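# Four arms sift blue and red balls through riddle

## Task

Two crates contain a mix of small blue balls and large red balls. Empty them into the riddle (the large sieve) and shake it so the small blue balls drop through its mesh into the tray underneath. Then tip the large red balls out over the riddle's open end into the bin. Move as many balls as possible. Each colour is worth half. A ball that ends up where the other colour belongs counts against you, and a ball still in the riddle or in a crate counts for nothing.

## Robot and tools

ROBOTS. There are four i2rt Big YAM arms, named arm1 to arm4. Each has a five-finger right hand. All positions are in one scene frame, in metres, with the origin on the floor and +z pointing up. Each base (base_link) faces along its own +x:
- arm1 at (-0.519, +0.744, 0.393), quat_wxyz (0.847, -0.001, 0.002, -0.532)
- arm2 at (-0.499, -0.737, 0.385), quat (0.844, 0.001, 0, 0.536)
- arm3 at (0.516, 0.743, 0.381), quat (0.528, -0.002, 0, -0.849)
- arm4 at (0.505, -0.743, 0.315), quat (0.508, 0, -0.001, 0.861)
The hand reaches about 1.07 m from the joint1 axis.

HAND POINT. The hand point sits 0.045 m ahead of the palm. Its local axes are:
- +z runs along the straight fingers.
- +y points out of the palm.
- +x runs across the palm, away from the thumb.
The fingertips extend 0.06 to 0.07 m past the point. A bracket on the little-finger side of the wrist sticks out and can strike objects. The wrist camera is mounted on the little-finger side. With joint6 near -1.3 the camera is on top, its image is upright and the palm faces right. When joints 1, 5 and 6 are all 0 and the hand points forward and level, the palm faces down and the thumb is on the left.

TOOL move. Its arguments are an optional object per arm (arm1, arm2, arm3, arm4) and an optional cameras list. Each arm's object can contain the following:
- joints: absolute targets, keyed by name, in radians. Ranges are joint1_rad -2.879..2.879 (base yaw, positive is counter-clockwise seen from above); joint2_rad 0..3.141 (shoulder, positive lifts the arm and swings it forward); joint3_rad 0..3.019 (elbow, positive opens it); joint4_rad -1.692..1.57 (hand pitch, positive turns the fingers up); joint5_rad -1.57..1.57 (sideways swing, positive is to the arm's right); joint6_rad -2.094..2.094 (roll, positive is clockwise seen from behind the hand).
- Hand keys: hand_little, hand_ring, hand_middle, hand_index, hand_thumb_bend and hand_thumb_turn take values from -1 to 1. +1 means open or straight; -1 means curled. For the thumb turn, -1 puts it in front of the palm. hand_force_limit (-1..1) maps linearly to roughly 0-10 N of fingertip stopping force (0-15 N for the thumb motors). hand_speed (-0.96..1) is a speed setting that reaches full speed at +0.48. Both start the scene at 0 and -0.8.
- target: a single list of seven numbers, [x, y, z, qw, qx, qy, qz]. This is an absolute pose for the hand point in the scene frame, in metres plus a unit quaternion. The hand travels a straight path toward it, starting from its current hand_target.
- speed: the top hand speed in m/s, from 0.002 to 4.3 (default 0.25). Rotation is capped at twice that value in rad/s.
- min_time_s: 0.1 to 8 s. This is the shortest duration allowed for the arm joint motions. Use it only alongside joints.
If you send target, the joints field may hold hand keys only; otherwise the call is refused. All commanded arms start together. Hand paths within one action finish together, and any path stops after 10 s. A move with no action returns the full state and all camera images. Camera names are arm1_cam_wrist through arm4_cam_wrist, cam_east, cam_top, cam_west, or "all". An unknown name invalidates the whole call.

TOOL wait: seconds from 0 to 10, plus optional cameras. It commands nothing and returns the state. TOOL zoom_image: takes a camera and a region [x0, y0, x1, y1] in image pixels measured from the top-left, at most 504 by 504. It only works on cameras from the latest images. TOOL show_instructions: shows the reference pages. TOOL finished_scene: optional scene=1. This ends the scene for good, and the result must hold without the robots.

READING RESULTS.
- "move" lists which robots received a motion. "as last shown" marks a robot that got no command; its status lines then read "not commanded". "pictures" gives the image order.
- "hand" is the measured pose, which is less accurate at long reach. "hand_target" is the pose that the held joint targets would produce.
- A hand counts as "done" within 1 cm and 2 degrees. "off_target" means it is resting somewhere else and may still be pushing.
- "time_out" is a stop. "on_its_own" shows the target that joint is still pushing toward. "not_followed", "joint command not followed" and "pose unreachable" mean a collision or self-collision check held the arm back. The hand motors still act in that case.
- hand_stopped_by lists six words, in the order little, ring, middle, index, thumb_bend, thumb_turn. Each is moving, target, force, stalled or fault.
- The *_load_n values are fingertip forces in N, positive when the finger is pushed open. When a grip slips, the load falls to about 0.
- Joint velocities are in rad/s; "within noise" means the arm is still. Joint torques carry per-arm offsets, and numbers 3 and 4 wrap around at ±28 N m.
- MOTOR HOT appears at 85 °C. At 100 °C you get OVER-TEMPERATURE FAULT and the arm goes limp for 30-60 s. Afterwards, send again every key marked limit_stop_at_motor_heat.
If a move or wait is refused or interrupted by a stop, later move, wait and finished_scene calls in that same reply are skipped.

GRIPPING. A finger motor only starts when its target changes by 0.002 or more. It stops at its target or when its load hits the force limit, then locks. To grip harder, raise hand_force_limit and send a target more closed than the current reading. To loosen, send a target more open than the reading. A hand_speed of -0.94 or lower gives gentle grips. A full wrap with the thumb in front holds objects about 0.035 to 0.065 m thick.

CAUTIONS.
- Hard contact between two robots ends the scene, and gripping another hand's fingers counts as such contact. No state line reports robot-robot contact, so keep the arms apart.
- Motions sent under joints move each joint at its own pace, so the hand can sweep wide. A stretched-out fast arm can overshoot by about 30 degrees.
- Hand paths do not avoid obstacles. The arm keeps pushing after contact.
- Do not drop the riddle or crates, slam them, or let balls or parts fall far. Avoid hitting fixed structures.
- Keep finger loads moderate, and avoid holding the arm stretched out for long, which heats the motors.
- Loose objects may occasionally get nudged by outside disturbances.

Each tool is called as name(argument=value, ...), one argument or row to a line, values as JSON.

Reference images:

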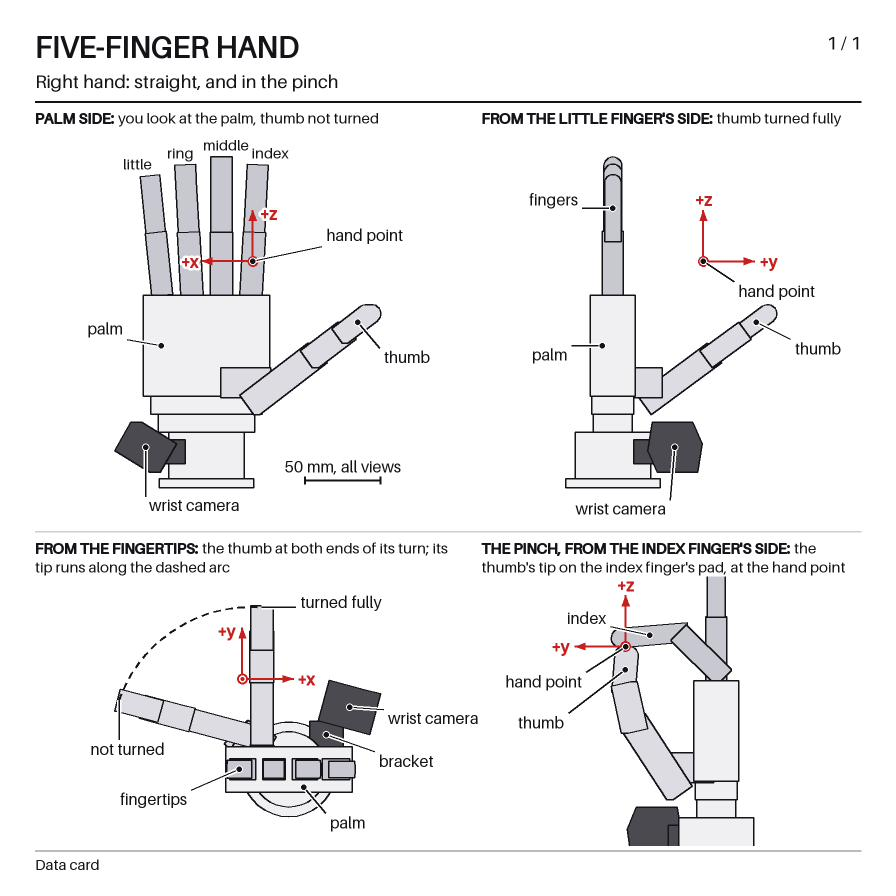

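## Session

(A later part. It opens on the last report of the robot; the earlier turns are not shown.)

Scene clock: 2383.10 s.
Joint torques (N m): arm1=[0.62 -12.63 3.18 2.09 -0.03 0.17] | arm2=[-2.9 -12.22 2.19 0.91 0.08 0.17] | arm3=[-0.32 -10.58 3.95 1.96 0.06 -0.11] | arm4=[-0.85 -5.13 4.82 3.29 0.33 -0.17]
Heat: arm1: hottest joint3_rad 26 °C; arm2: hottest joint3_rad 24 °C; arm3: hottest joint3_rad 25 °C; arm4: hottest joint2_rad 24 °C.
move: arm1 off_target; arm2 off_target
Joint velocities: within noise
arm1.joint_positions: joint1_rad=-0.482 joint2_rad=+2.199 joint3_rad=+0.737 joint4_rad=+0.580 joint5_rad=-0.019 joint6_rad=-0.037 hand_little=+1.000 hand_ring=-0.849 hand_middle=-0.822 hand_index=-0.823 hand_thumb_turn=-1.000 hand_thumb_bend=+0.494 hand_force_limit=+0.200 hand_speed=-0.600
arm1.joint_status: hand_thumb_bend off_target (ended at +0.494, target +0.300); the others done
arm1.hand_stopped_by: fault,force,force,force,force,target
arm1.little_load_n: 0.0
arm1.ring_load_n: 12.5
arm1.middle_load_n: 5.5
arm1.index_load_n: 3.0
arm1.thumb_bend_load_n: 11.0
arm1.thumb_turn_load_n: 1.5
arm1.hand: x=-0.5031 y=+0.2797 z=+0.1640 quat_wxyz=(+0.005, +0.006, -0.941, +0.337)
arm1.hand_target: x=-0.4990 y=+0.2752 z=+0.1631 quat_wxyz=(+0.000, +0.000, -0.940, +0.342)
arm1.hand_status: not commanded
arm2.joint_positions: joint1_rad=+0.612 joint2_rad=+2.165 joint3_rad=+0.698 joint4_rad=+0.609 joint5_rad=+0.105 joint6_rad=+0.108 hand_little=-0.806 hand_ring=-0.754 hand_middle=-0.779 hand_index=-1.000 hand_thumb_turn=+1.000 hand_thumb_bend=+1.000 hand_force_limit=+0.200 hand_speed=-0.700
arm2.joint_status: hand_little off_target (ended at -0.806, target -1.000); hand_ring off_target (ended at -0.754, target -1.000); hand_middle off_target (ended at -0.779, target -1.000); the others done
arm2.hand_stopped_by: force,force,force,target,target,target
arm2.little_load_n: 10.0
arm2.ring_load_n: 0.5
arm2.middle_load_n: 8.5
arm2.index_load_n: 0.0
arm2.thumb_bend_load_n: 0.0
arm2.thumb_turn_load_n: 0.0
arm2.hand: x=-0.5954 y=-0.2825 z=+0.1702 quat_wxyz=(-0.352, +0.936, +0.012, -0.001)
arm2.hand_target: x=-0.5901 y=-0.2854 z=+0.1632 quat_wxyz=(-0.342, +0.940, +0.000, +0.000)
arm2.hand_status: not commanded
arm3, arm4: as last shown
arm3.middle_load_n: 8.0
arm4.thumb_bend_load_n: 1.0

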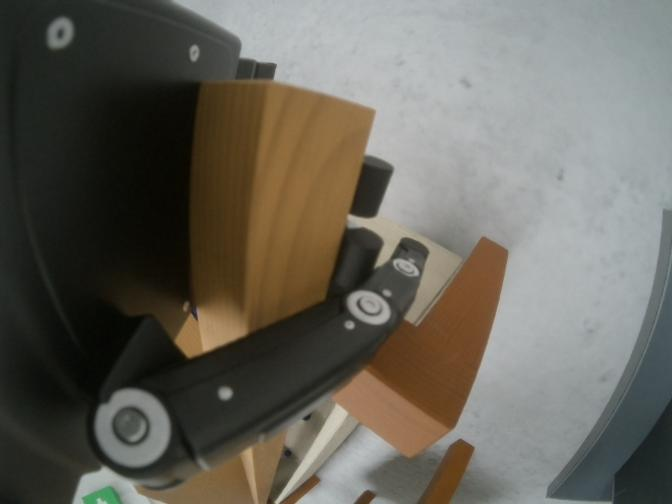

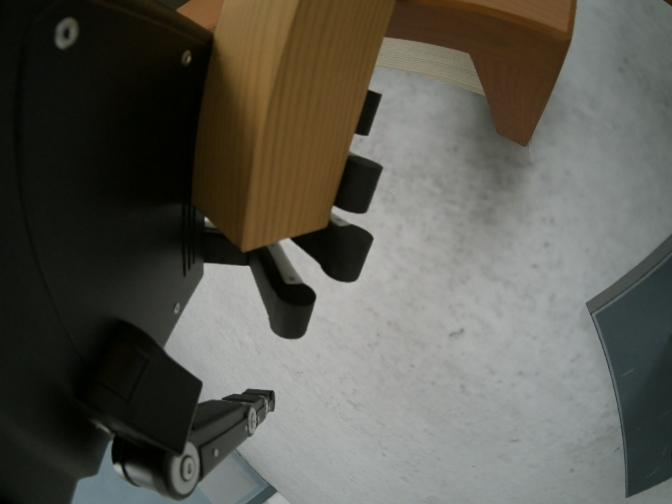

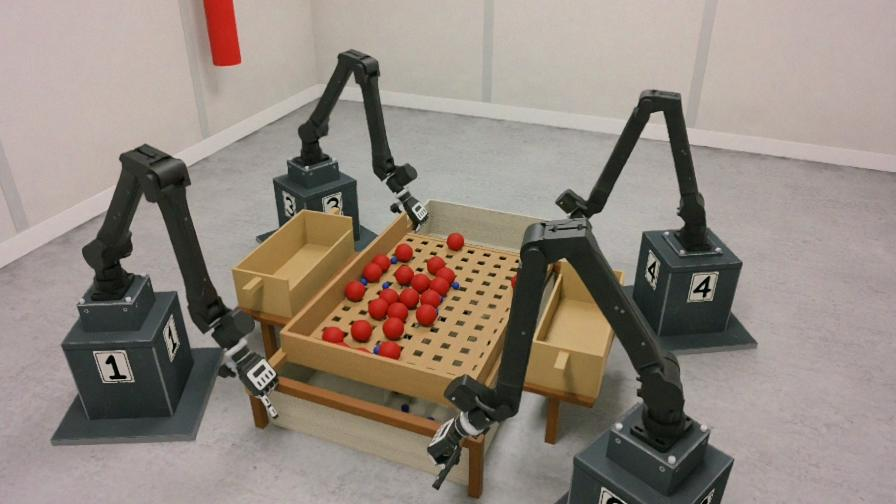

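move(
  arm3={"target": [0.510, 0.272, 0.245, 0, 0, 0.9397, -0.3420], "speed": 0.08},
  arm4={"target": [0.4425, -0.285, 0.245, 0.3420, -0.9397, 0, 0], "speed": 0.08},
  cameras=["arm1_cam_wrist", "arm3_cam_wrist", "arm4_cam_wrist", "cam_top", "cam_east", "cam_west"],
)

Scene clock: 2412.60 s.
Joint torques (N m): arm1=[0.56 -13.1 2.84 2.09 -0.04 0.05] | arm2=[-2.73 -12.34 1.98 0.91 0.17 0.37] | arm3=[-0.15 -18.32 2.41 0.46 0.53 -0.11] | arm4=[-0.38 -12.63 5.26 0.28 0.18 -0.02]
Heat: arm1: hottest joint3_rad 26 °C; arm2: hottest joint3_rad 24 °C; arm3: hottest joint2_rad 25 °C; arm4: hottest joint2_rad 24 °C.
move: arm3 off_target; arm4 off_target
Joint velocities: within noise
arm1, arm2: as last shown
arm1.joint_positions: joint1_rad=-0.482 joint2_rad=+2.205 joint3_rad=+0.740 joint4_rad=+0.580 joint5_rad=-0.019 joint6_rad=-0.024 hand_little=+1.000 hand_ring=-0.849 hand_middle=-0.822 hand_index=-0.823 hand_thumb_turn=-1.000 hand_thumb_bend=+0.494 hand_force_limit=+0.200 hand_speed=-0.600
arm1.ring_load_n: 12.0
arm1.middle_load_n: 4.0
arm1.index_load_n: 0.0
arm1.thumb_bend_load_n: 10.5
arm1.thumb_turn_load_n: 1.0
arm1.hand: x=-0.5021 y=+0.2793 z=+0.1623 quat_wxyz=(+0.002, +0.000, -0.942, +0.336)
arm1.hand_target: x=-0.4990 y=+0.2753 z=+0.1631 quat_wxyz=(+0.000, +0.000, -0.940, +0.342)
arm2.joint_positions: joint1_rad=+0.612 joint2_rad=+2.171 joint3_rad=+0.701 joint4_rad=+0.609 joint5_rad=+0.103 joint6_rad=+0.088 hand_little=-0.806 hand_ring=-0.754 hand_middle=-0.779 hand_index=-1.000 hand_thumb_turn=+1.000 hand_thumb_bend=+1.000 hand_force_limit=+0.200 hand_speed=-0.700
arm2.little_load_n: 5.5
arm2.ring_load_n: 1.0
arm2.middle_load_n: 11.0
arm2.hand: x=-0.5945 y=-0.2830 z=+0.1677 quat_wxyz=(-0.351, +0.936, +0.022, +0.002)
arm2.hand_target: x=-0.5901 y=-0.2852 z=+0.1633 quat_wxyz=(-0.342, +0.940, +0.000, +0.000)
arm3.joint_positions: joint1_rad=+0.369 joint2_rad=+1.996 joint3_rad=+0.724 joint4_rad=+0.364 joint5_rad=-0.077 joint6_rad=-0.053 hand_little=-0.848 hand_ring=-0.830 hand_middle=-0.830 hand_index=-0.830 hand_thumb_turn=+1.000 hand_thumb_bend=+1.000 hand_force_limit=+0.200 hand_speed=-0.800
arm3.joint_status: not commanded
arm3.hand_stopped_by: force,force,force,force,target,target
arm3.little_load_n: 9.0
arm3.ring_load_n: 10.0
arm3.middle_load_n: 8.5
arm3.index_load_n: 6.0
arm3.thumb_bend_load_n: 0.0
arm3.thumb_turn_load_n: 0.0
arm3.hand: x=+0.5156 y=+0.2736 z=+0.2174 quat_wxyz=(-0.011, -0.004, -0.945, +0.328)
arm3.hand_target: x=+0.5102 y=+0.2718 z=+0.2427 quat_wxyz=(+0.000, +0.000, -0.940, +0.342)
arm3.hand_status: off_target (0.028 m and 2.2 deg from the pose sent, 0.071 m and 0.8 deg at the start)
arm4.joint_positions: joint1_rad=-0.418 joint2_rad=+1.753 joint3_rad=+0.658 joint4_rad=+0.175 joint5_rad=+0.051 joint6_rad=+0.063 hand_little=-0.812 hand_ring=-0.776 hand_middle=-0.776 hand_index=-0.776 hand_thumb_turn=-1.000 hand_thumb_bend=+1.000 hand_force_limit=+0.200 hand_speed=-0.800
arm4.joint_status: not commanded
arm4.hand_stopped_by: force,force,force,force,target,target
arm4.little_load_n: 4.0
arm4.ring_load_n: 7.0
arm4.middle_load_n: 7.5
arm4.index_load_n: 8.0
arm4.thumb_bend_load_n: 0.0
arm4.thumb_turn_load_n: 0.0
arm4.hand: x=+0.4420 y=-0.2968 z=+0.2165 quat_wxyz=(-0.321, +0.947, +0.003, +0.000)
arm4.hand_target: x=+0.4424 y=-0.2850 z=+0.2435 quat_wxyz=(-0.342, +0.940, +0.000, +0.000)
arm4.hand_status: off_target (0.031 m and 2.6 deg from the pose sent, 0.069 m and 1.2 deg at the start)
pictures: arm1_cam_wrist, arm3_cam_wrist, arm4_cam_wrist, cam_east, cam_top, cam_west

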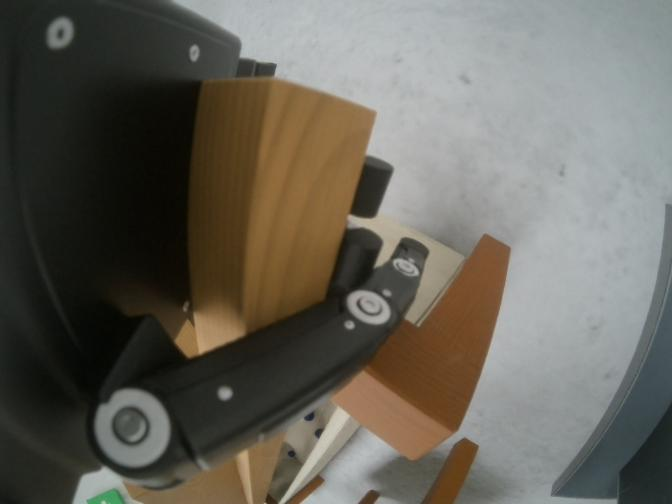

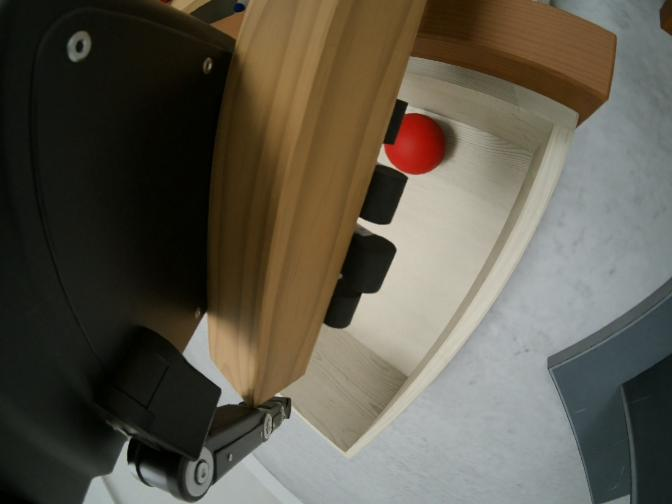

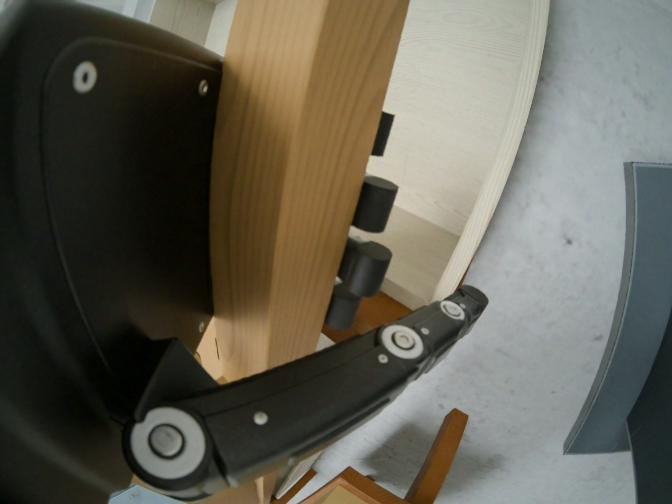

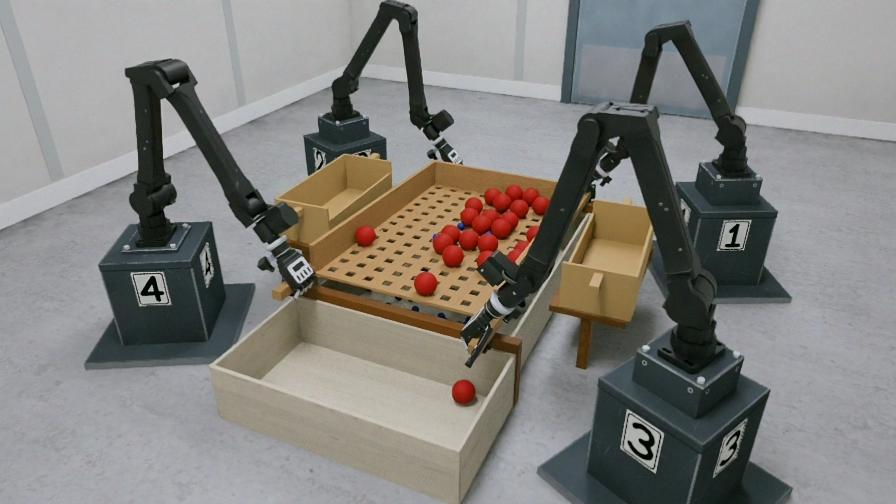

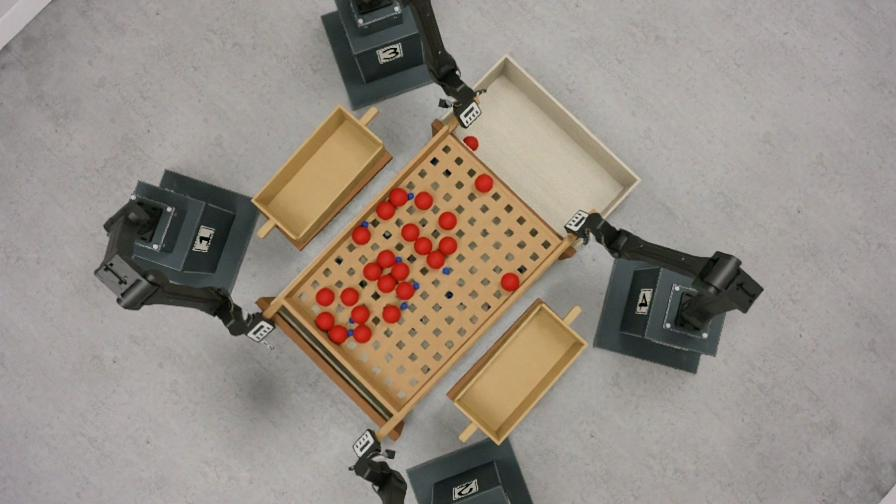

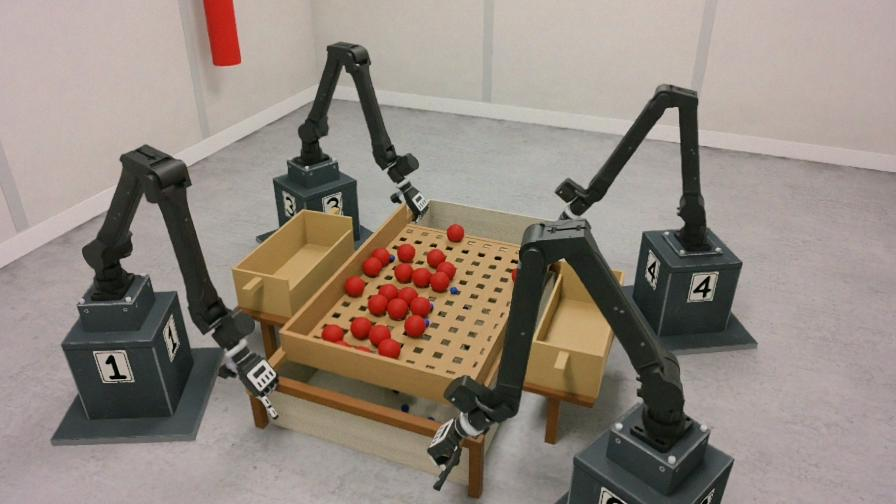

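move(
  arm1={"target": [-0.500, 0.272, 0.235, 0, 0, 0.9397, -0.3420], "speed": 0.1},
  arm2={"target": [-0.592, -0.280, 0.235, 0.3420, -0.9397, 0, 0], "speed": 0.1},
  arm3={"target": [0.511, 0.270, 0.270, 0, 0, 0.9397, -0.3420], "speed": 0.1},
  arm4={"target": [0.442, -0.282, 0.270, 0.3420, -0.9397, 0, 0], "speed": 0.1, "joints": {"hand_thumb_bend": 0.3, "hand_speed": -0.5}},
  cameras=["cam_top", "cam_east", "cam_west"],
)

zoom_image(
  camera="cam_top",
  region=[270, 120, 590, 420],
)

Scene clock: 2428.00 s.
Joint torques (N m): arm1=[0.26 -17.79 2 0.91 0 0.07] | arm2=[-2.49 -19.31 1.48 0.75 0.34 0.25] | arm3=[-0.09 -17.44 3.38 0.57 0.41 -0.1] | arm4=[-0.32 -13.16 6.6 0.35 0.11 -0.03]
Heat: arm1: hottest joint3_rad 26 °C; arm2: hottest joint3_rad 24 °C; arm3: hottest joint2_rad 26 °C; arm4: hottest joint2_rad 24 °C.
move: arm1 off_target; arm2 off_target; arm3 off_target; arm4 off_target
Joint velocities: within noise
arm1.joint_positions: joint1_rad=-0.481 joint2_rad=+2.046 joint3_rad=+0.722 joint4_rad=+0.423 joint5_rad=-0.022 joint6_rad=-0.029 hand_little=+1.000 hand_ring=-0.849 hand_middle=-0.822 hand_index=-0.823 hand_thumb_turn=-1.000 hand_thumb_bend=+0.494 hand_force_limit=+0.200 hand_speed=-0.600
arm1.joint_status: not commanded
arm1.hand_stopped_by: fault,force,force,force,force,target
arm1.little_load_n: 0.0
arm1.ring_load_n: 14.5
arm1.middle_load_n: 6.0
arm1.index_load_n: 1.5
arm1.thumb_bend_load_n: 11.0
arm1.thumb_turn_load_n: 1.0
arm1.hand: x=-0.5014 y=+0.2757 z=+0.2108 quat_wxyz=(+0.002, +0.003, -0.944, +0.329)
arm1.hand_target: x=-0.4999 y=+0.2720 z=+0.2333 quat_wxyz=(+0.000, +0.000, -0.940, +0.342)
arm1.hand_status: off_target (0.025 m and 1.6 deg from the pose sent, 0.073 m and 0.7 deg at the start)
arm2.joint_positions: joint1_rad=+0.612 joint2_rad=+2.022 joint3_rad=+0.690 joint4_rad=+0.414 joint5_rad=+0.100 joint6_rad=+0.100 hand_little=-0.806 hand_ring=-0.754 hand_middle=-0.779 hand_index=-1.000 hand_thumb_turn=+1.000 hand_thumb_bend=+1.000 hand_force_limit=+0.200 hand_speed=-0.700
arm2.joint_status: not commanded
arm2.hand_stopped_by: force,force,force,target,target,target
arm2.little_load_n: 6.5
arm2.ring_load_n: 1.5
arm2.middle_load_n: 9.0
arm2.index_load_n: 0.0
arm2.thumb_bend_load_n: 0.0
arm2.thumb_turn_load_n: 0.0
arm2.hand: x=-0.5948 y=-0.2888 z=+0.2069 quat_wxyz=(-0.324, +0.946, +0.018, +0.003)
arm2.hand_target: x=-0.5921 y=-0.2799 z=+0.2330 quat_wxyz=(-0.342, +0.940, +0.000, +0.000)
arm2.hand_status: off_target (0.030 m and 3.0 deg from the pose sent, 0.067 m and 2.7 deg at the start)
arm3.joint_positions: joint1_rad=+0.369 joint2_rad=+1.913 joint3_rad=+0.724 joint4_rad=+0.282 joint5_rad=-0.071 joint6_rad=-0.051 hand_little=-0.848 hand_ring=-0.830 hand_middle=-0.830 hand_index=-0.830 hand_thumb_turn=+1.000 hand_thumb_bend=+1.000 hand_force_limit=+0.200 hand_speed=-0.800
arm3.joint_status: not commanded
arm3.hand_stopped_by: force,force,force,force,target,target
arm3.little_load_n: 7.0
arm3.ring_load_n: 8.0
arm3.middle_load_n: 7.5
arm3.index_load_n: 5.5
arm3.thumb_bend_load_n: 0.0
arm3.thumb_turn_load_n: 0.0
arm3.hand: x=+0.5147 y=+0.2703 z=+0.2452 quat_wxyz=(-0.009, -0.005, -0.945, +0.328)
arm3.hand_target: x=+0.5111 y=+0.2697 z=+0.2681 quat_wxyz=(+0.000, +0.000, -0.940, +0.342)
arm3.hand_status: off_target (0.025 m and 2.1 deg from the pose sent, 0.053 m and 2.2 deg at the start)
arm4.joint_positions: joint1_rad=-0.418 joint2_rad=+1.692 joint3_rad=+0.667 joint4_rad=+0.087 joint5_rad=+0.053 joint6_rad=+0.066 hand_little=-0.812 hand_ring=-0.776 hand_middle=-0.776 hand_index=-0.776 hand_thumb_turn=-1.000 hand_thumb_bend=+0.462 hand_force_limit=+0.200 hand_speed=-0.500
arm4.joint_status: hand_thumb_bend off_target (ended at +0.462, target +0.300); the others done
arm4.hand_stopped_by: force,force,force,force,force,target
arm4.little_load_n: 5.5
arm4.ring_load_n: 7.5
arm4.middle_load_n: 6.0
arm4.index_load_n: 5.5
arm4.thumb_bend_load_n: 9.0
arm4.thumb_turn_load_n: 1.0
arm4.hand: x=+0.4428 y=-0.3002 z=+0.2350 quat_wxyz=(-0.313, +0.950, +0.001, +0.002)
arm4.hand_target: x=+0.4419 y=-0.2821 z=+0.2685 quat_wxyz=(-0.342, +0.940, +0.000, +0.000)
arm4.hand_status: off_target (0.039 m and 3.6 deg from the pose sent, 0.055 m and 2.5 deg at the start)
pictures: cam_east, cam_top, cam_west

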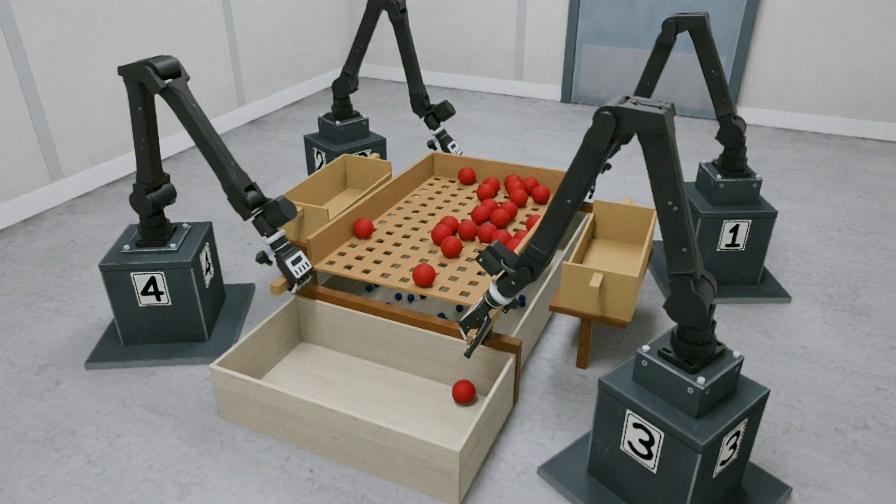

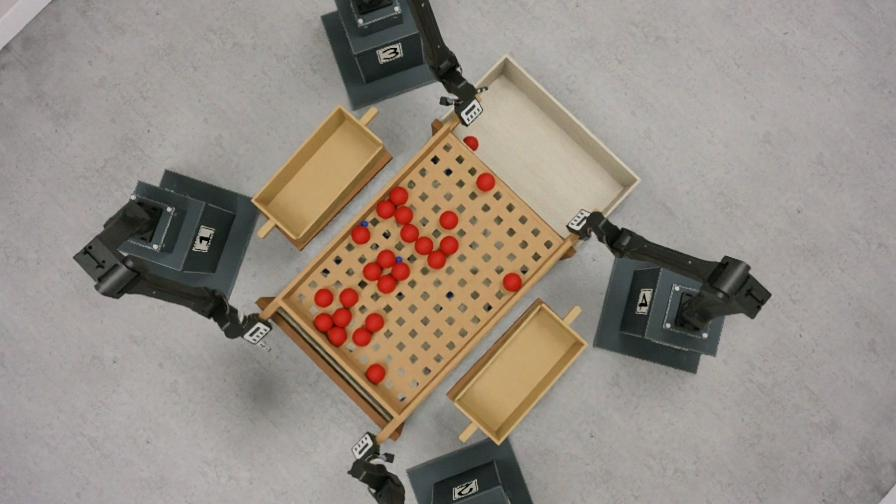

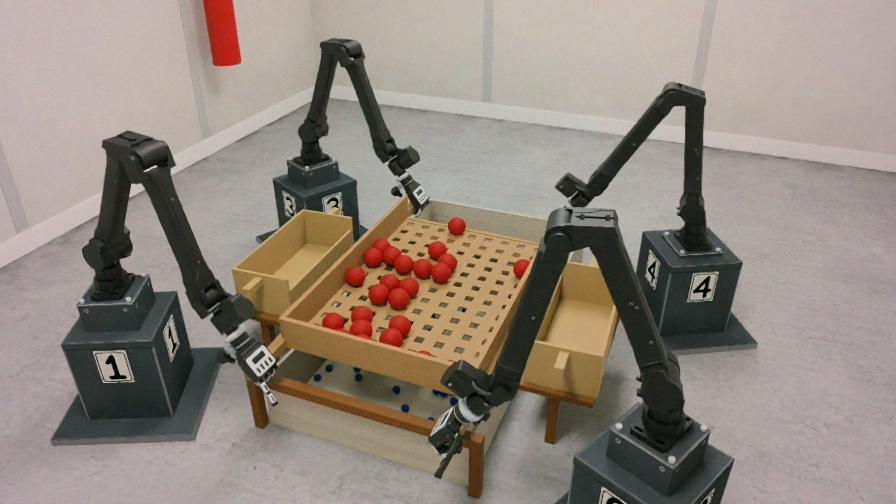

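Scaled by 1.575 from the camera's image (finer frame: 1280x720).

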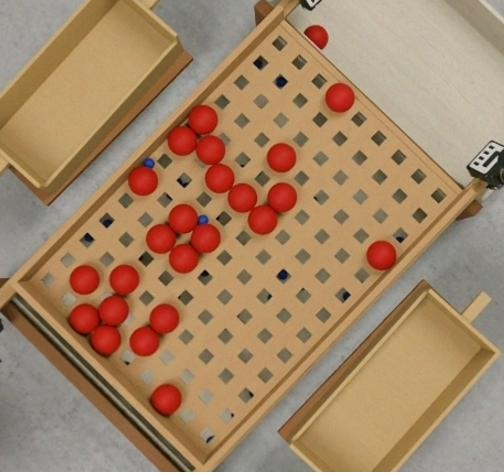

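move(
  arm1={"target": [-0.500, 0.272, 0.265, 0, 0, 0.9397, -0.3420], "speed": 0.15},
  arm2={"target": [-0.592, -0.278, 0.215, 0.3420, -0.9397, 0, 0], "speed": 0.15},
  arm3={"target": [0.511, 0.270, 0.295, 0, 0, 0.9397, -0.3420], "speed": 0.15},
  arm4={"target": [0.442, -0.280, 0.250, 0.3420, -0.9397, 0, 0], "speed": 0.15},
  cameras=["cam_top"],
)

move(
  arm1={"target": [-0.500, 0.276, 0.215, 0, 0, 0.9397, -0.3420], "speed": 0.15},
  arm2={"target": [-0.592, -0.274, 0.270, 0.3420, -0.9397, 0, 0], "speed": 0.15},
  arm3={"target": [0.511, 0.274, 0.250, 0, 0, 0.9397, -0.3420], "speed": 0.15},
  arm4={"target": [0.442, -0.276, 0.300, 0.3420, -0.9397, 0, 0], "speed": 0.15},
  cameras=["cam_top"],
)

move(
  arm1={"target": [-0.500, 0.274, 0.225, 0, 0, 0.9397, -0.3420], "speed": 0.15},
  arm2={"target": [-0.592, -0.278, 0.225, 0.3420, -0.9397, 0, 0], "speed": 0.15},
  arm3={"target": [0.511, 0.272, 0.300, 0, 0, 0.9397, -0.3420], "speed": 0.15},
  arm4={"target": [0.442, -0.278, 0.305, 0.3420, -0.9397, 0, 0], "speed": 0.15},
  cameras=["cam_top", "cam_east", "cam_west"],
)

zoom_image(
  camera="cam_top",
  region=[270, 120, 590, 420],
)

Scene clock: 2442.80 s.
Joint torques (N m): arm1=[0.26 -18.55 3.04 1.16 -0.01 0.09] | arm2=[-2.55 -14.86 1.74 1.8 0.34 0.24] | arm3=[0.09 -17.49 4.37 0.64 0.34 -0.12] | arm4=[-0.38 -10.29 6.22 1.35 0.1 -0.04]
Heat: arm1: hottest joint3_rad 26 °C; arm2: hottest joint2_rad 23 °C; arm3: hottest joint2_rad 26 °C; arm4: hottest joint2_rad 24 °C.
move: arm1 off_target; arm2 off_target; arm3 off_target; arm4 off_target
Joint velocities: within noise
arm1.joint_positions: joint1_rad=-0.481 joint2_rad=+1.961 joint3_rad=+0.709 joint4_rad=+0.332 joint5_rad=-0.022 joint6_rad=-0.030 hand_little=+1.000 hand_ring=-0.849 hand_middle=-0.822 hand_index=-0.823 hand_thumb_turn=-1.000 hand_thumb_bend=+0.494 hand_force_limit=+0.200 hand_speed=-0.600
arm1.joint_status: not commanded
arm1.hand_stopped_by: fault,force,force,force,force,target
arm1.little_load_n: 0.0
arm1.ring_load_n: 14.5
arm1.middle_load_n: 6.0
arm1.index_load_n: 2.0
arm1.thumb_bend_load_n: 11.0
arm1.thumb_turn_load_n: 1.0
arm1.hand: x=-0.5011 y=+0.2810 z=+0.2347 quat_wxyz=(+0.001, +0.004, -0.948, +0.320)
arm1.hand_target: x=-0.4999 y=+0.2718 z=+0.2629 quat_wxyz=(+0.000, +0.000, -0.940, +0.342)
arm1.hand_status: off_target (0.032 m and 2.7 deg from the pose sent, 0.054 m and 1.6 deg at the start)
arm2.joint_positions: joint1_rad=+0.612 joint2_rad=+2.031 joint3_rad=+0.698 joint4_rad=+0.430 joint5_rad=+0.100 joint6_rad=+0.100 hand_little=-0.806 hand_ring=-0.754 hand_middle=-0.779 hand_index=-1.000 hand_thumb_turn=+1.000 hand_thumb_bend=+1.000 hand_force_limit=+0.200 hand_speed=-0.700
arm2.joint_status: not commanded
arm2.hand_stopped_by: force,force,force,target,target,target
arm2.little_load_n: 5.5
arm2.ring_load_n: 1.0
arm2.middle_load_n: 8.5
arm2.index_load_n: 0.0
arm2.thumb_bend_load_n: 0.0
arm2.thumb_turn_load_n: 0.0
arm2.hand: x=-0.5957 y=-0.2824 z=+0.2064 quat_wxyz=(-0.331, +0.943, +0.018, +0.002)
arm2.hand_target: x=-0.5919 y=-0.2781 z=+0.2148 quat_wxyz=(-0.342, +0.940, +0.000, +0.000)
arm2.hand_status: off_target (0.010 m and 2.4 deg from the pose sent, 0.014 m and 3.0 deg at the start)
arm3.joint_positions: joint1_rad=+0.370 joint2_rad=+1.843 joint3_rad=+0.721 joint4_rad=+0.201 joint5_rad=-0.070 joint6_rad=-0.051 hand_little=-0.848 hand_ring=-0.830 hand_middle=-0.830 hand_index=-0.830 hand_thumb_turn=+1.000 hand_thumb_bend=+1.000 hand_force_limit=+0.200 hand_speed=-0.800
arm3.joint_status: not commanded
arm3.hand_stopped_by: force,force,force,force,target,target
arm3.little_load_n: 6.0
arm3.ring_load_n: 7.5
arm3.middle_load_n: 7.0
arm3.index_load_n: 5.5
arm3.thumb_bend_load_n: 0.5
arm3.thumb_turn_load_n: 0.0
arm3.hand: x=+0.5151 y=+0.2740 z=+0.2663 quat_wxyz=(-0.009, -0.006, -0.947, +0.322)
arm3.hand_target: x=+0.5113 y=+0.2697 z=+0.2928 quat_wxyz=(+0.000, +0.000, -0.940, +0.342)
arm3.hand_status: off_target (0.029 m and 2.8 deg from the pose sent, 0.050 m and 2.1 deg at the start)
arm4.joint_positions: joint1_rad=-0.418 joint2_rad=+1.708 joint3_rad=+0.667 joint4_rad=+0.120 joint5_rad=+0.053 joint6_rad=+0.066 hand_little=-0.812 hand_ring=-0.776 hand_middle=-0.776 hand_index=-0.776 hand_thumb_turn=-1.000 hand_thumb_bend=+0.462 hand_force_limit=+0.200 hand_speed=-0.500
arm4.joint_status: not commanded
arm4.hand_stopped_by: force,force,force,force,force,target
arm4.little_load_n: 4.5
arm4.ring_load_n: 7.0
arm4.middle_load_n: 6.0
arm4.index_load_n: 5.5
arm4.thumb_bend_load_n: 9.0
arm4.thumb_turn_load_n: 0.5
arm4.hand: x=+0.4424 y=-0.2952 z=+0.2320 quat_wxyz=(-0.321, +0.947, +0.001, +0.001)
arm4.hand_target: x=+0.4420 y=-0.2801 z=+0.2500 quat_wxyz=(-0.342, +0.940, +0.000, +0.000)
arm4.hand_status: off_target (0.024 m and 2.6 deg from the pose sent, 0.025 m and 3.6 deg at the start)

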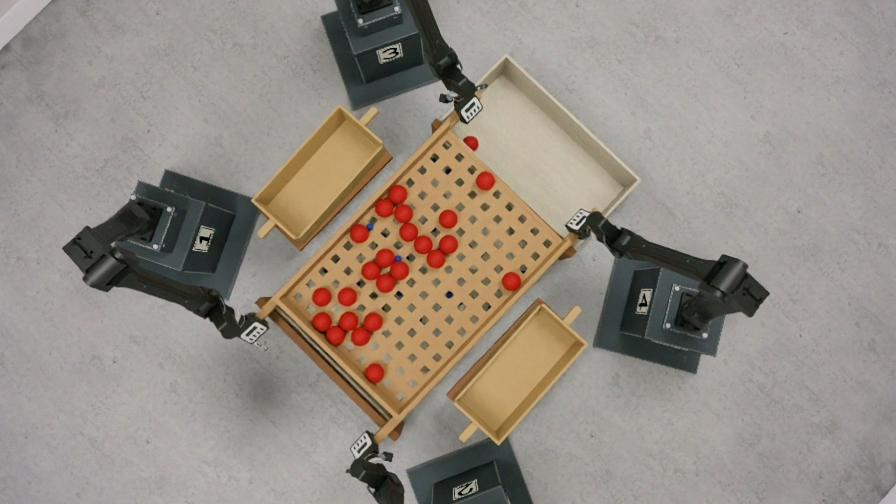

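Scene clock: 2444.13 s.
Joint torques (N m): arm1=[0.21 -14.33 2.36 1.87 0 0.1] | arm2=[-1.85 -19.49 2.44 0.76 0.43 0.24] | arm3=[-0.67 -14.74 2.86 1.96 0.46 -0.11] | arm4=[-0.38 -13.33 8.09 0.36 0.09 -0.08]
Heat: arm1: hottest joint3_rad 26 °C; arm2: hottest joint2_rad 23 °C; arm3: hottest joint2_rad 26 °C; arm4: hottest joint2_rad 24 °C.
move: arm1 done; arm2 off_target; arm3 off_target; arm4 off_target
Joint velocities: within noise
arm1.joint_positions: joint1_rad=-0.481 joint2_rad=+2.056 joint3_rad=+0.714 joint4_rad=+0.458 joint5_rad=-0.022 joint6_rad=-0.031 hand_little=+1.000 hand_ring=-0.849 hand_middle=-0.822 hand_index=-0.823 hand_thumb_turn=-1.000 hand_thumb_bend=+0.494 hand_force_limit=+0.200 hand_speed=-0.600
arm1.joint_status: not commanded
arm1.hand_stopped_by: fault,force,force,force,force,target
arm1.little_load_n: 0.0
arm1.ring_load_n: 12.5
arm1.middle_load_n: 5.5
arm1.index_load_n: 0.5
arm1.thumb_bend_load_n: 10.5
arm1.thumb_turn_load_n: 1.0
arm1.hand: x=-0.5015 y=+0.2750 z=+0.2087 quat_wxyz=(+0.002, +0.005, -0.941, +0.337)
arm1.hand_target: x=-0.5000 y=+0.2760 z=+0.2148 quat_wxyz=(+0.000, +0.000, -0.940, +0.342)
arm1.hand_status: done (0.007 m and 0.8 deg from the pose sent, 0.020 m and 2.7 deg at the start)
arm2.joint_positions: joint1_rad=+0.611 joint2_rad=+1.931 joint3_rad=+0.694 joint4_rad=+0.297 joint5_rad=+0.097 joint6_rad=+0.103 hand_little=-0.806 hand_ring=-0.754 hand_middle=-0.779 hand_index=-1.000 hand_thumb_turn=+1.000 hand_thumb_bend=+1.000 hand_force_limit=+0.200 hand_speed=-0.700
arm2.joint_status: not commanded
arm2.hand_stopped_by: force,force,force,target,target,target
arm2.little_load_n: 8.5
arm2.ring_load_n: 2.0
arm2.middle_load_n: 9.5
arm2.index_load_n: 0.0
arm2.thumb_bend_load_n: 0.0
arm2.thumb_turn_load_n: 0.0
arm2.hand: x=-0.5950 y=-0.2889 z=+0.2337 quat_wxyz=(-0.313, +0.949, +0.017, +0.003)
arm2.hand_target: x=-0.5921 y=-0.2739 z=+0.2673 quat_wxyz=(-0.342, +0.940, +0.000, +0.000)
arm2.hand_status: off_target (0.039 m and 4.0 deg from the pose sent, 0.064 m and 2.4 deg at the start)
arm3.joint_positions: joint1_rad=+0.370 joint2_rad=+1.931 joint3_rad=+0.718 joint4_rad=+0.317 joint5_rad=-0.074 joint6_rad=-0.054 hand_little=-0.848 hand_ring=-0.830 hand_middle=-0.830 hand_index=-0.830 hand_thumb_turn=+1.000 hand_thumb_bend=+1.000 hand_force_limit=+0.200 hand_speed=-0.800
arm3.joint_status: not commanded
arm3.hand_stopped_by: force,force,force,force,target,target
arm3.little_load_n: 6.0
arm3.ring_load_n: 8.0
arm3.middle_load_n: 8.0
arm3.index_load_n: 6.0
arm3.thumb_bend_load_n: 0.5
arm3.thumb_turn_load_n: -1.0
arm3.hand: x=+0.5153 y=+0.2704 z=+0.2394 quat_wxyz=(-0.010, -0.003, -0.943, +0.333)
arm3.hand_target: x=+0.5111 y=+0.2738 z=+0.2495 quat_wxyz=(+0.000, +0.000, -0.940, +0.342)
arm3.hand_status: off_target (0.012 m and 1.6 deg from the pose sent, 0.017 m and 2.8 deg at the start)
arm4.joint_positions: joint1_rad=-0.419 joint2_rad=+1.631 joint3_rad=+0.692 joint4_rad=-0.019 joint5_rad=+0.053 joint6_rad=+0.070 hand_little=-0.812 hand_ring=-0.776 hand_middle=-0.776 hand_index=-0.776 hand_thumb_turn=-1.000 hand_thumb_bend=+0.462 hand_force_limit=+0.200 hand_speed=-0.500
arm4.joint_status: not commanded
arm4.hand_stopped_by: force,force,force,force,force,target
arm4.little_load_n: 6.5
arm4.ring_load_n: 7.5
arm4.middle_load_n: 6.5
arm4.index_load_n: 5.5
arm4.thumb_bend_load_n: 9.0
arm4.thumb_turn_load_n: 0.5
arm4.hand: x=+0.4428 y=-0.3005 z=+0.2572 quat_wxyz=(-0.303, +0.953, +0.000, +0.002)
arm4.hand_target: x=+0.4419 y=-0.2766 z=+0.2984 quat_wxyz=(-0.342, +0.940, +0.000, +0.000)
arm4.hand_status: off_target (0.049 m and 4.7 deg from the pose sent, 0.071 m and 2.6 deg at the start)

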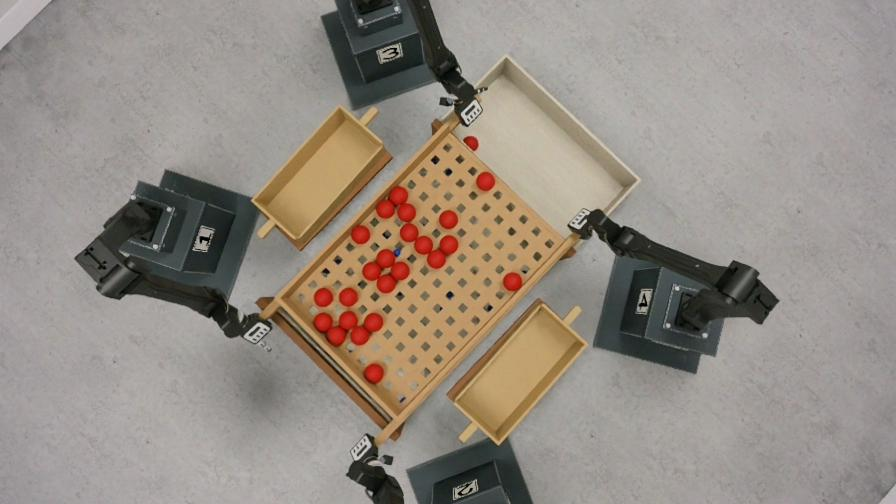

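Scene clock: 2445.27 s.
Joint torques (N m): arm1=[0.15 -16.56 2.33 1.06 0.18 0.05] | arm2=[-2.43 -15.5 2.17 2.03 0.14 0.33] | arm3=[-0.32 -17.61 4.41 0.29 0.57 -0.13] | arm4=[-0.32 -12.98 8.02 0.2 -0.12 0.06]
Heat: arm1: hottest joint3_rad 26 °C; arm2: hottest joint2_rad 23 °C; arm3: hottest joint2_rad 26 °C; arm4: hottest joint2_rad 24 °C.
move: arm1 off_target; arm2 off_target; arm3 off_target; arm4 off_target
Joint velocities: within noise
arm1.joint_positions: joint1_rad=-0.480 joint2_rad=+2.056 joint3_rad=+0.715 joint4_rad=+0.450 joint5_rad=-0.027 joint6_rad=-0.026 hand_little=+1.000 hand_ring=-0.849 hand_middle=-0.822 hand_index=-0.823 hand_thumb_turn=-1.000 hand_thumb_bend=+0.494 hand_force_limit=+0.200 hand_speed=-0.600
arm1.joint_status: not commanded
arm1.hand_stopped_by: fault,force,force,force,force,target
arm1.little_load_n: 0.0
arm1.ring_load_n: 15.0
arm1.middle_load_n: 4.5
arm1.index_load_n: 0.0
arm1.thumb_bend_load_n: 11.0
arm1.thumb_turn_load_n: 1.0
arm1.hand: x=-0.4997 y=+0.2765 z=+0.2081 quat_wxyz=(-0.001, +0.003, -0.943, +0.334)
arm1.hand_target: x=-0.5000 y=+0.2741 z=+0.2240 quat_wxyz=(+0.000, +0.000, -0.940, +0.342)
arm1.hand_status: off_target (0.017 m and 1.1 deg from the pose sent, 0.016 m and 0.8 deg at the start)
arm2.joint_positions: joint1_rad=+0.610 joint2_rad=+2.011 joint3_rad=+0.691 joint4_rad=+0.396 joint5_rad=+0.104 joint6_rad=+0.090 hand_little=-0.806 hand_ring=-0.754 hand_middle=-0.779 hand_index=-1.000 hand_thumb_turn=+1.000 hand_thumb_bend=+1.000 hand_force_limit=+0.200 hand_speed=-0.700
arm2.joint_status: not commanded
arm2.hand_stopped_by: force,force,force,target,target,target
arm2.little_load_n: 6.5
arm2.ring_load_n: 3.0
arm2.middle_load_n: 11.5
arm2.index_load_n: 0.0
arm2.thumb_bend_load_n: 0.0
arm2.thumb_turn_load_n: 0.0
arm2.hand: x=-0.5924 y=-0.2885 z=+0.2097 quat_wxyz=(-0.322, +0.946, +0.021, +0.007)
arm2.hand_target: x=-0.5919 y=-0.2780 z=+0.2247 quat_wxyz=(-0.342, +0.940, +0.000, +0.000)
arm2.hand_status: off_target (0.019 m and 3.5 deg from the pose sent, 0.014 m and 4.0 deg at the start)
arm3.joint_positions: joint1_rad=+0.370 joint2_rad=+1.831 joint3_rad=+0.718 joint4_rad=+0.200 joint5_rad=-0.077 joint6_rad=-0.049 hand_little=-0.848 hand_ring=-0.830 hand_middle=-0.830 hand_index=-0.830 hand_thumb_turn=+1.000 hand_thumb_bend=+1.000 hand_force_limit=+0.200 hand_speed=-0.800
arm3.joint_status: not commanded
arm3.hand_stopped_by: force,force,force,force,target,target
arm3.little_load_n: 9.0
arm3.ring_load_n: 10.0
arm3.middle_load_n: 8.5
arm3.index_load_n: 5.5
arm3.thumb_bend_load_n: 0.0
arm3.thumb_turn_load_n: 0.0
arm3.hand: x=+0.5165 y=+0.2734 z=+0.2708 quat_wxyz=(-0.012, -0.005, -0.946, +0.325)
arm3.hand_target: x=+0.5113 y=+0.2715 z=+0.2976 quat_wxyz=(+0.000, +0.000, -0.940, +0.342)
arm3.hand_status: off_target (0.030 m and 2.5 deg from the pose sent, 0.061 m and 1.6 deg at the start)
arm4.joint_positions: joint1_rad=-0.420 joint2_rad=+1.612 joint3_rad=+0.694 joint4_rad=-0.029 joint5_rad=+0.059 joint6_rad=+0.055 hand_little=-0.812 hand_ring=-0.776 hand_middle=-0.776 hand_index=-0.776 hand_thumb_turn=-1.000 hand_thumb_bend=+0.462 hand_force_limit=+0.200 hand_speed=-0.500
arm4.joint_status: not commanded
arm4.hand_stopped_by: force,force,force,force,force,target
arm4.little_load_n: 4.0
arm4.ring_load_n: 6.0
arm4.middle_load_n: 6.5
arm4.index_load_n: 7.0
arm4.thumb_bend_load_n: 9.0
arm4.thumb_turn_load_n: 0.5
arm4.hand: x=+0.4449 y=-0.2987 z=+0.2646 quat_wxyz=(-0.308, +0.951, +0.005, +0.007)
arm4.hand_target: x=+0.4421 y=-0.2785 z=+0.3033 quat_wxyz=(-0.342, +0.940, +0.000, +0.000)
arm4.hand_status: off_target (0.045 m and 4.2 deg from the pose sent, 0.053 m and 4.7 deg at the start)
pictures: cam_east, cam_top, cam_west

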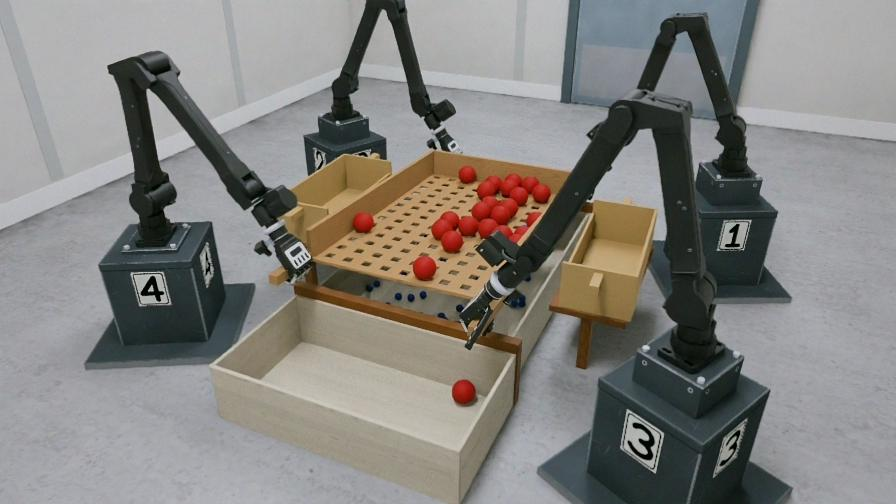

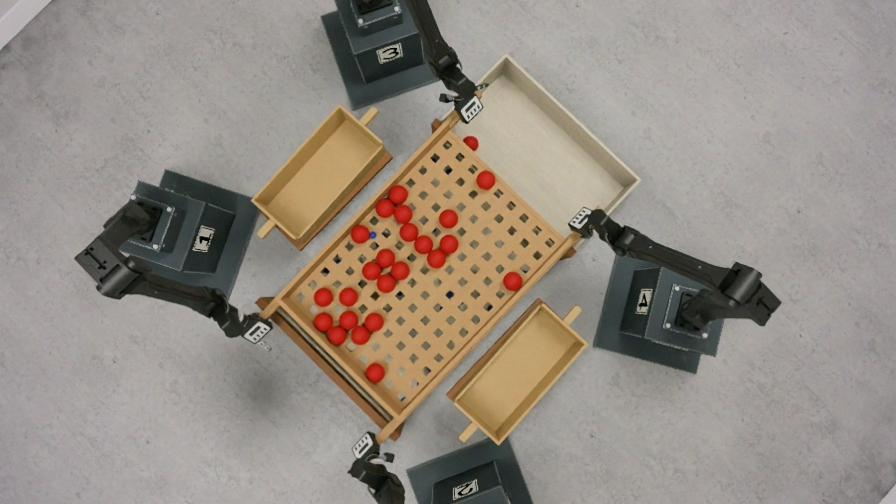

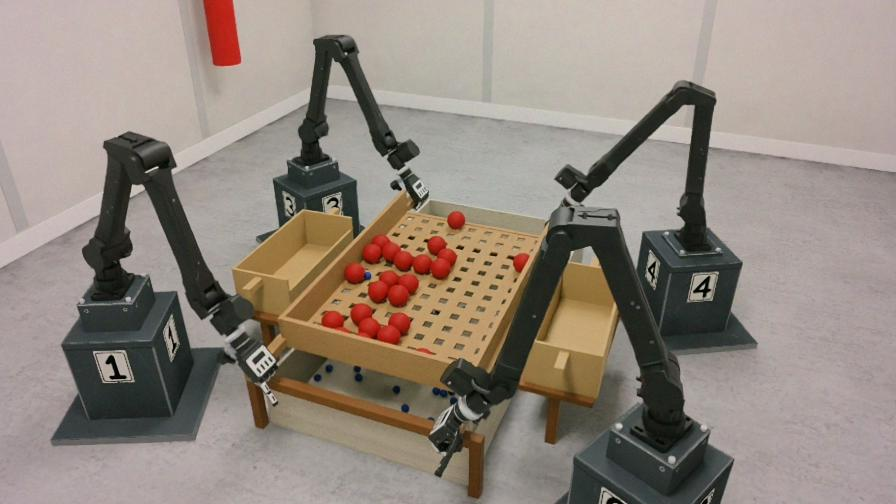

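Scaled by 1.575 from the camera's image (finer frame: 1280x720).

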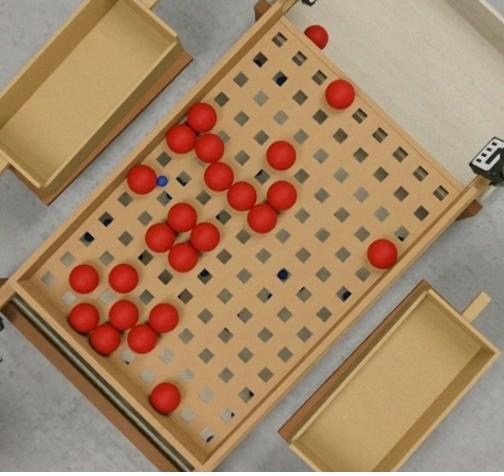

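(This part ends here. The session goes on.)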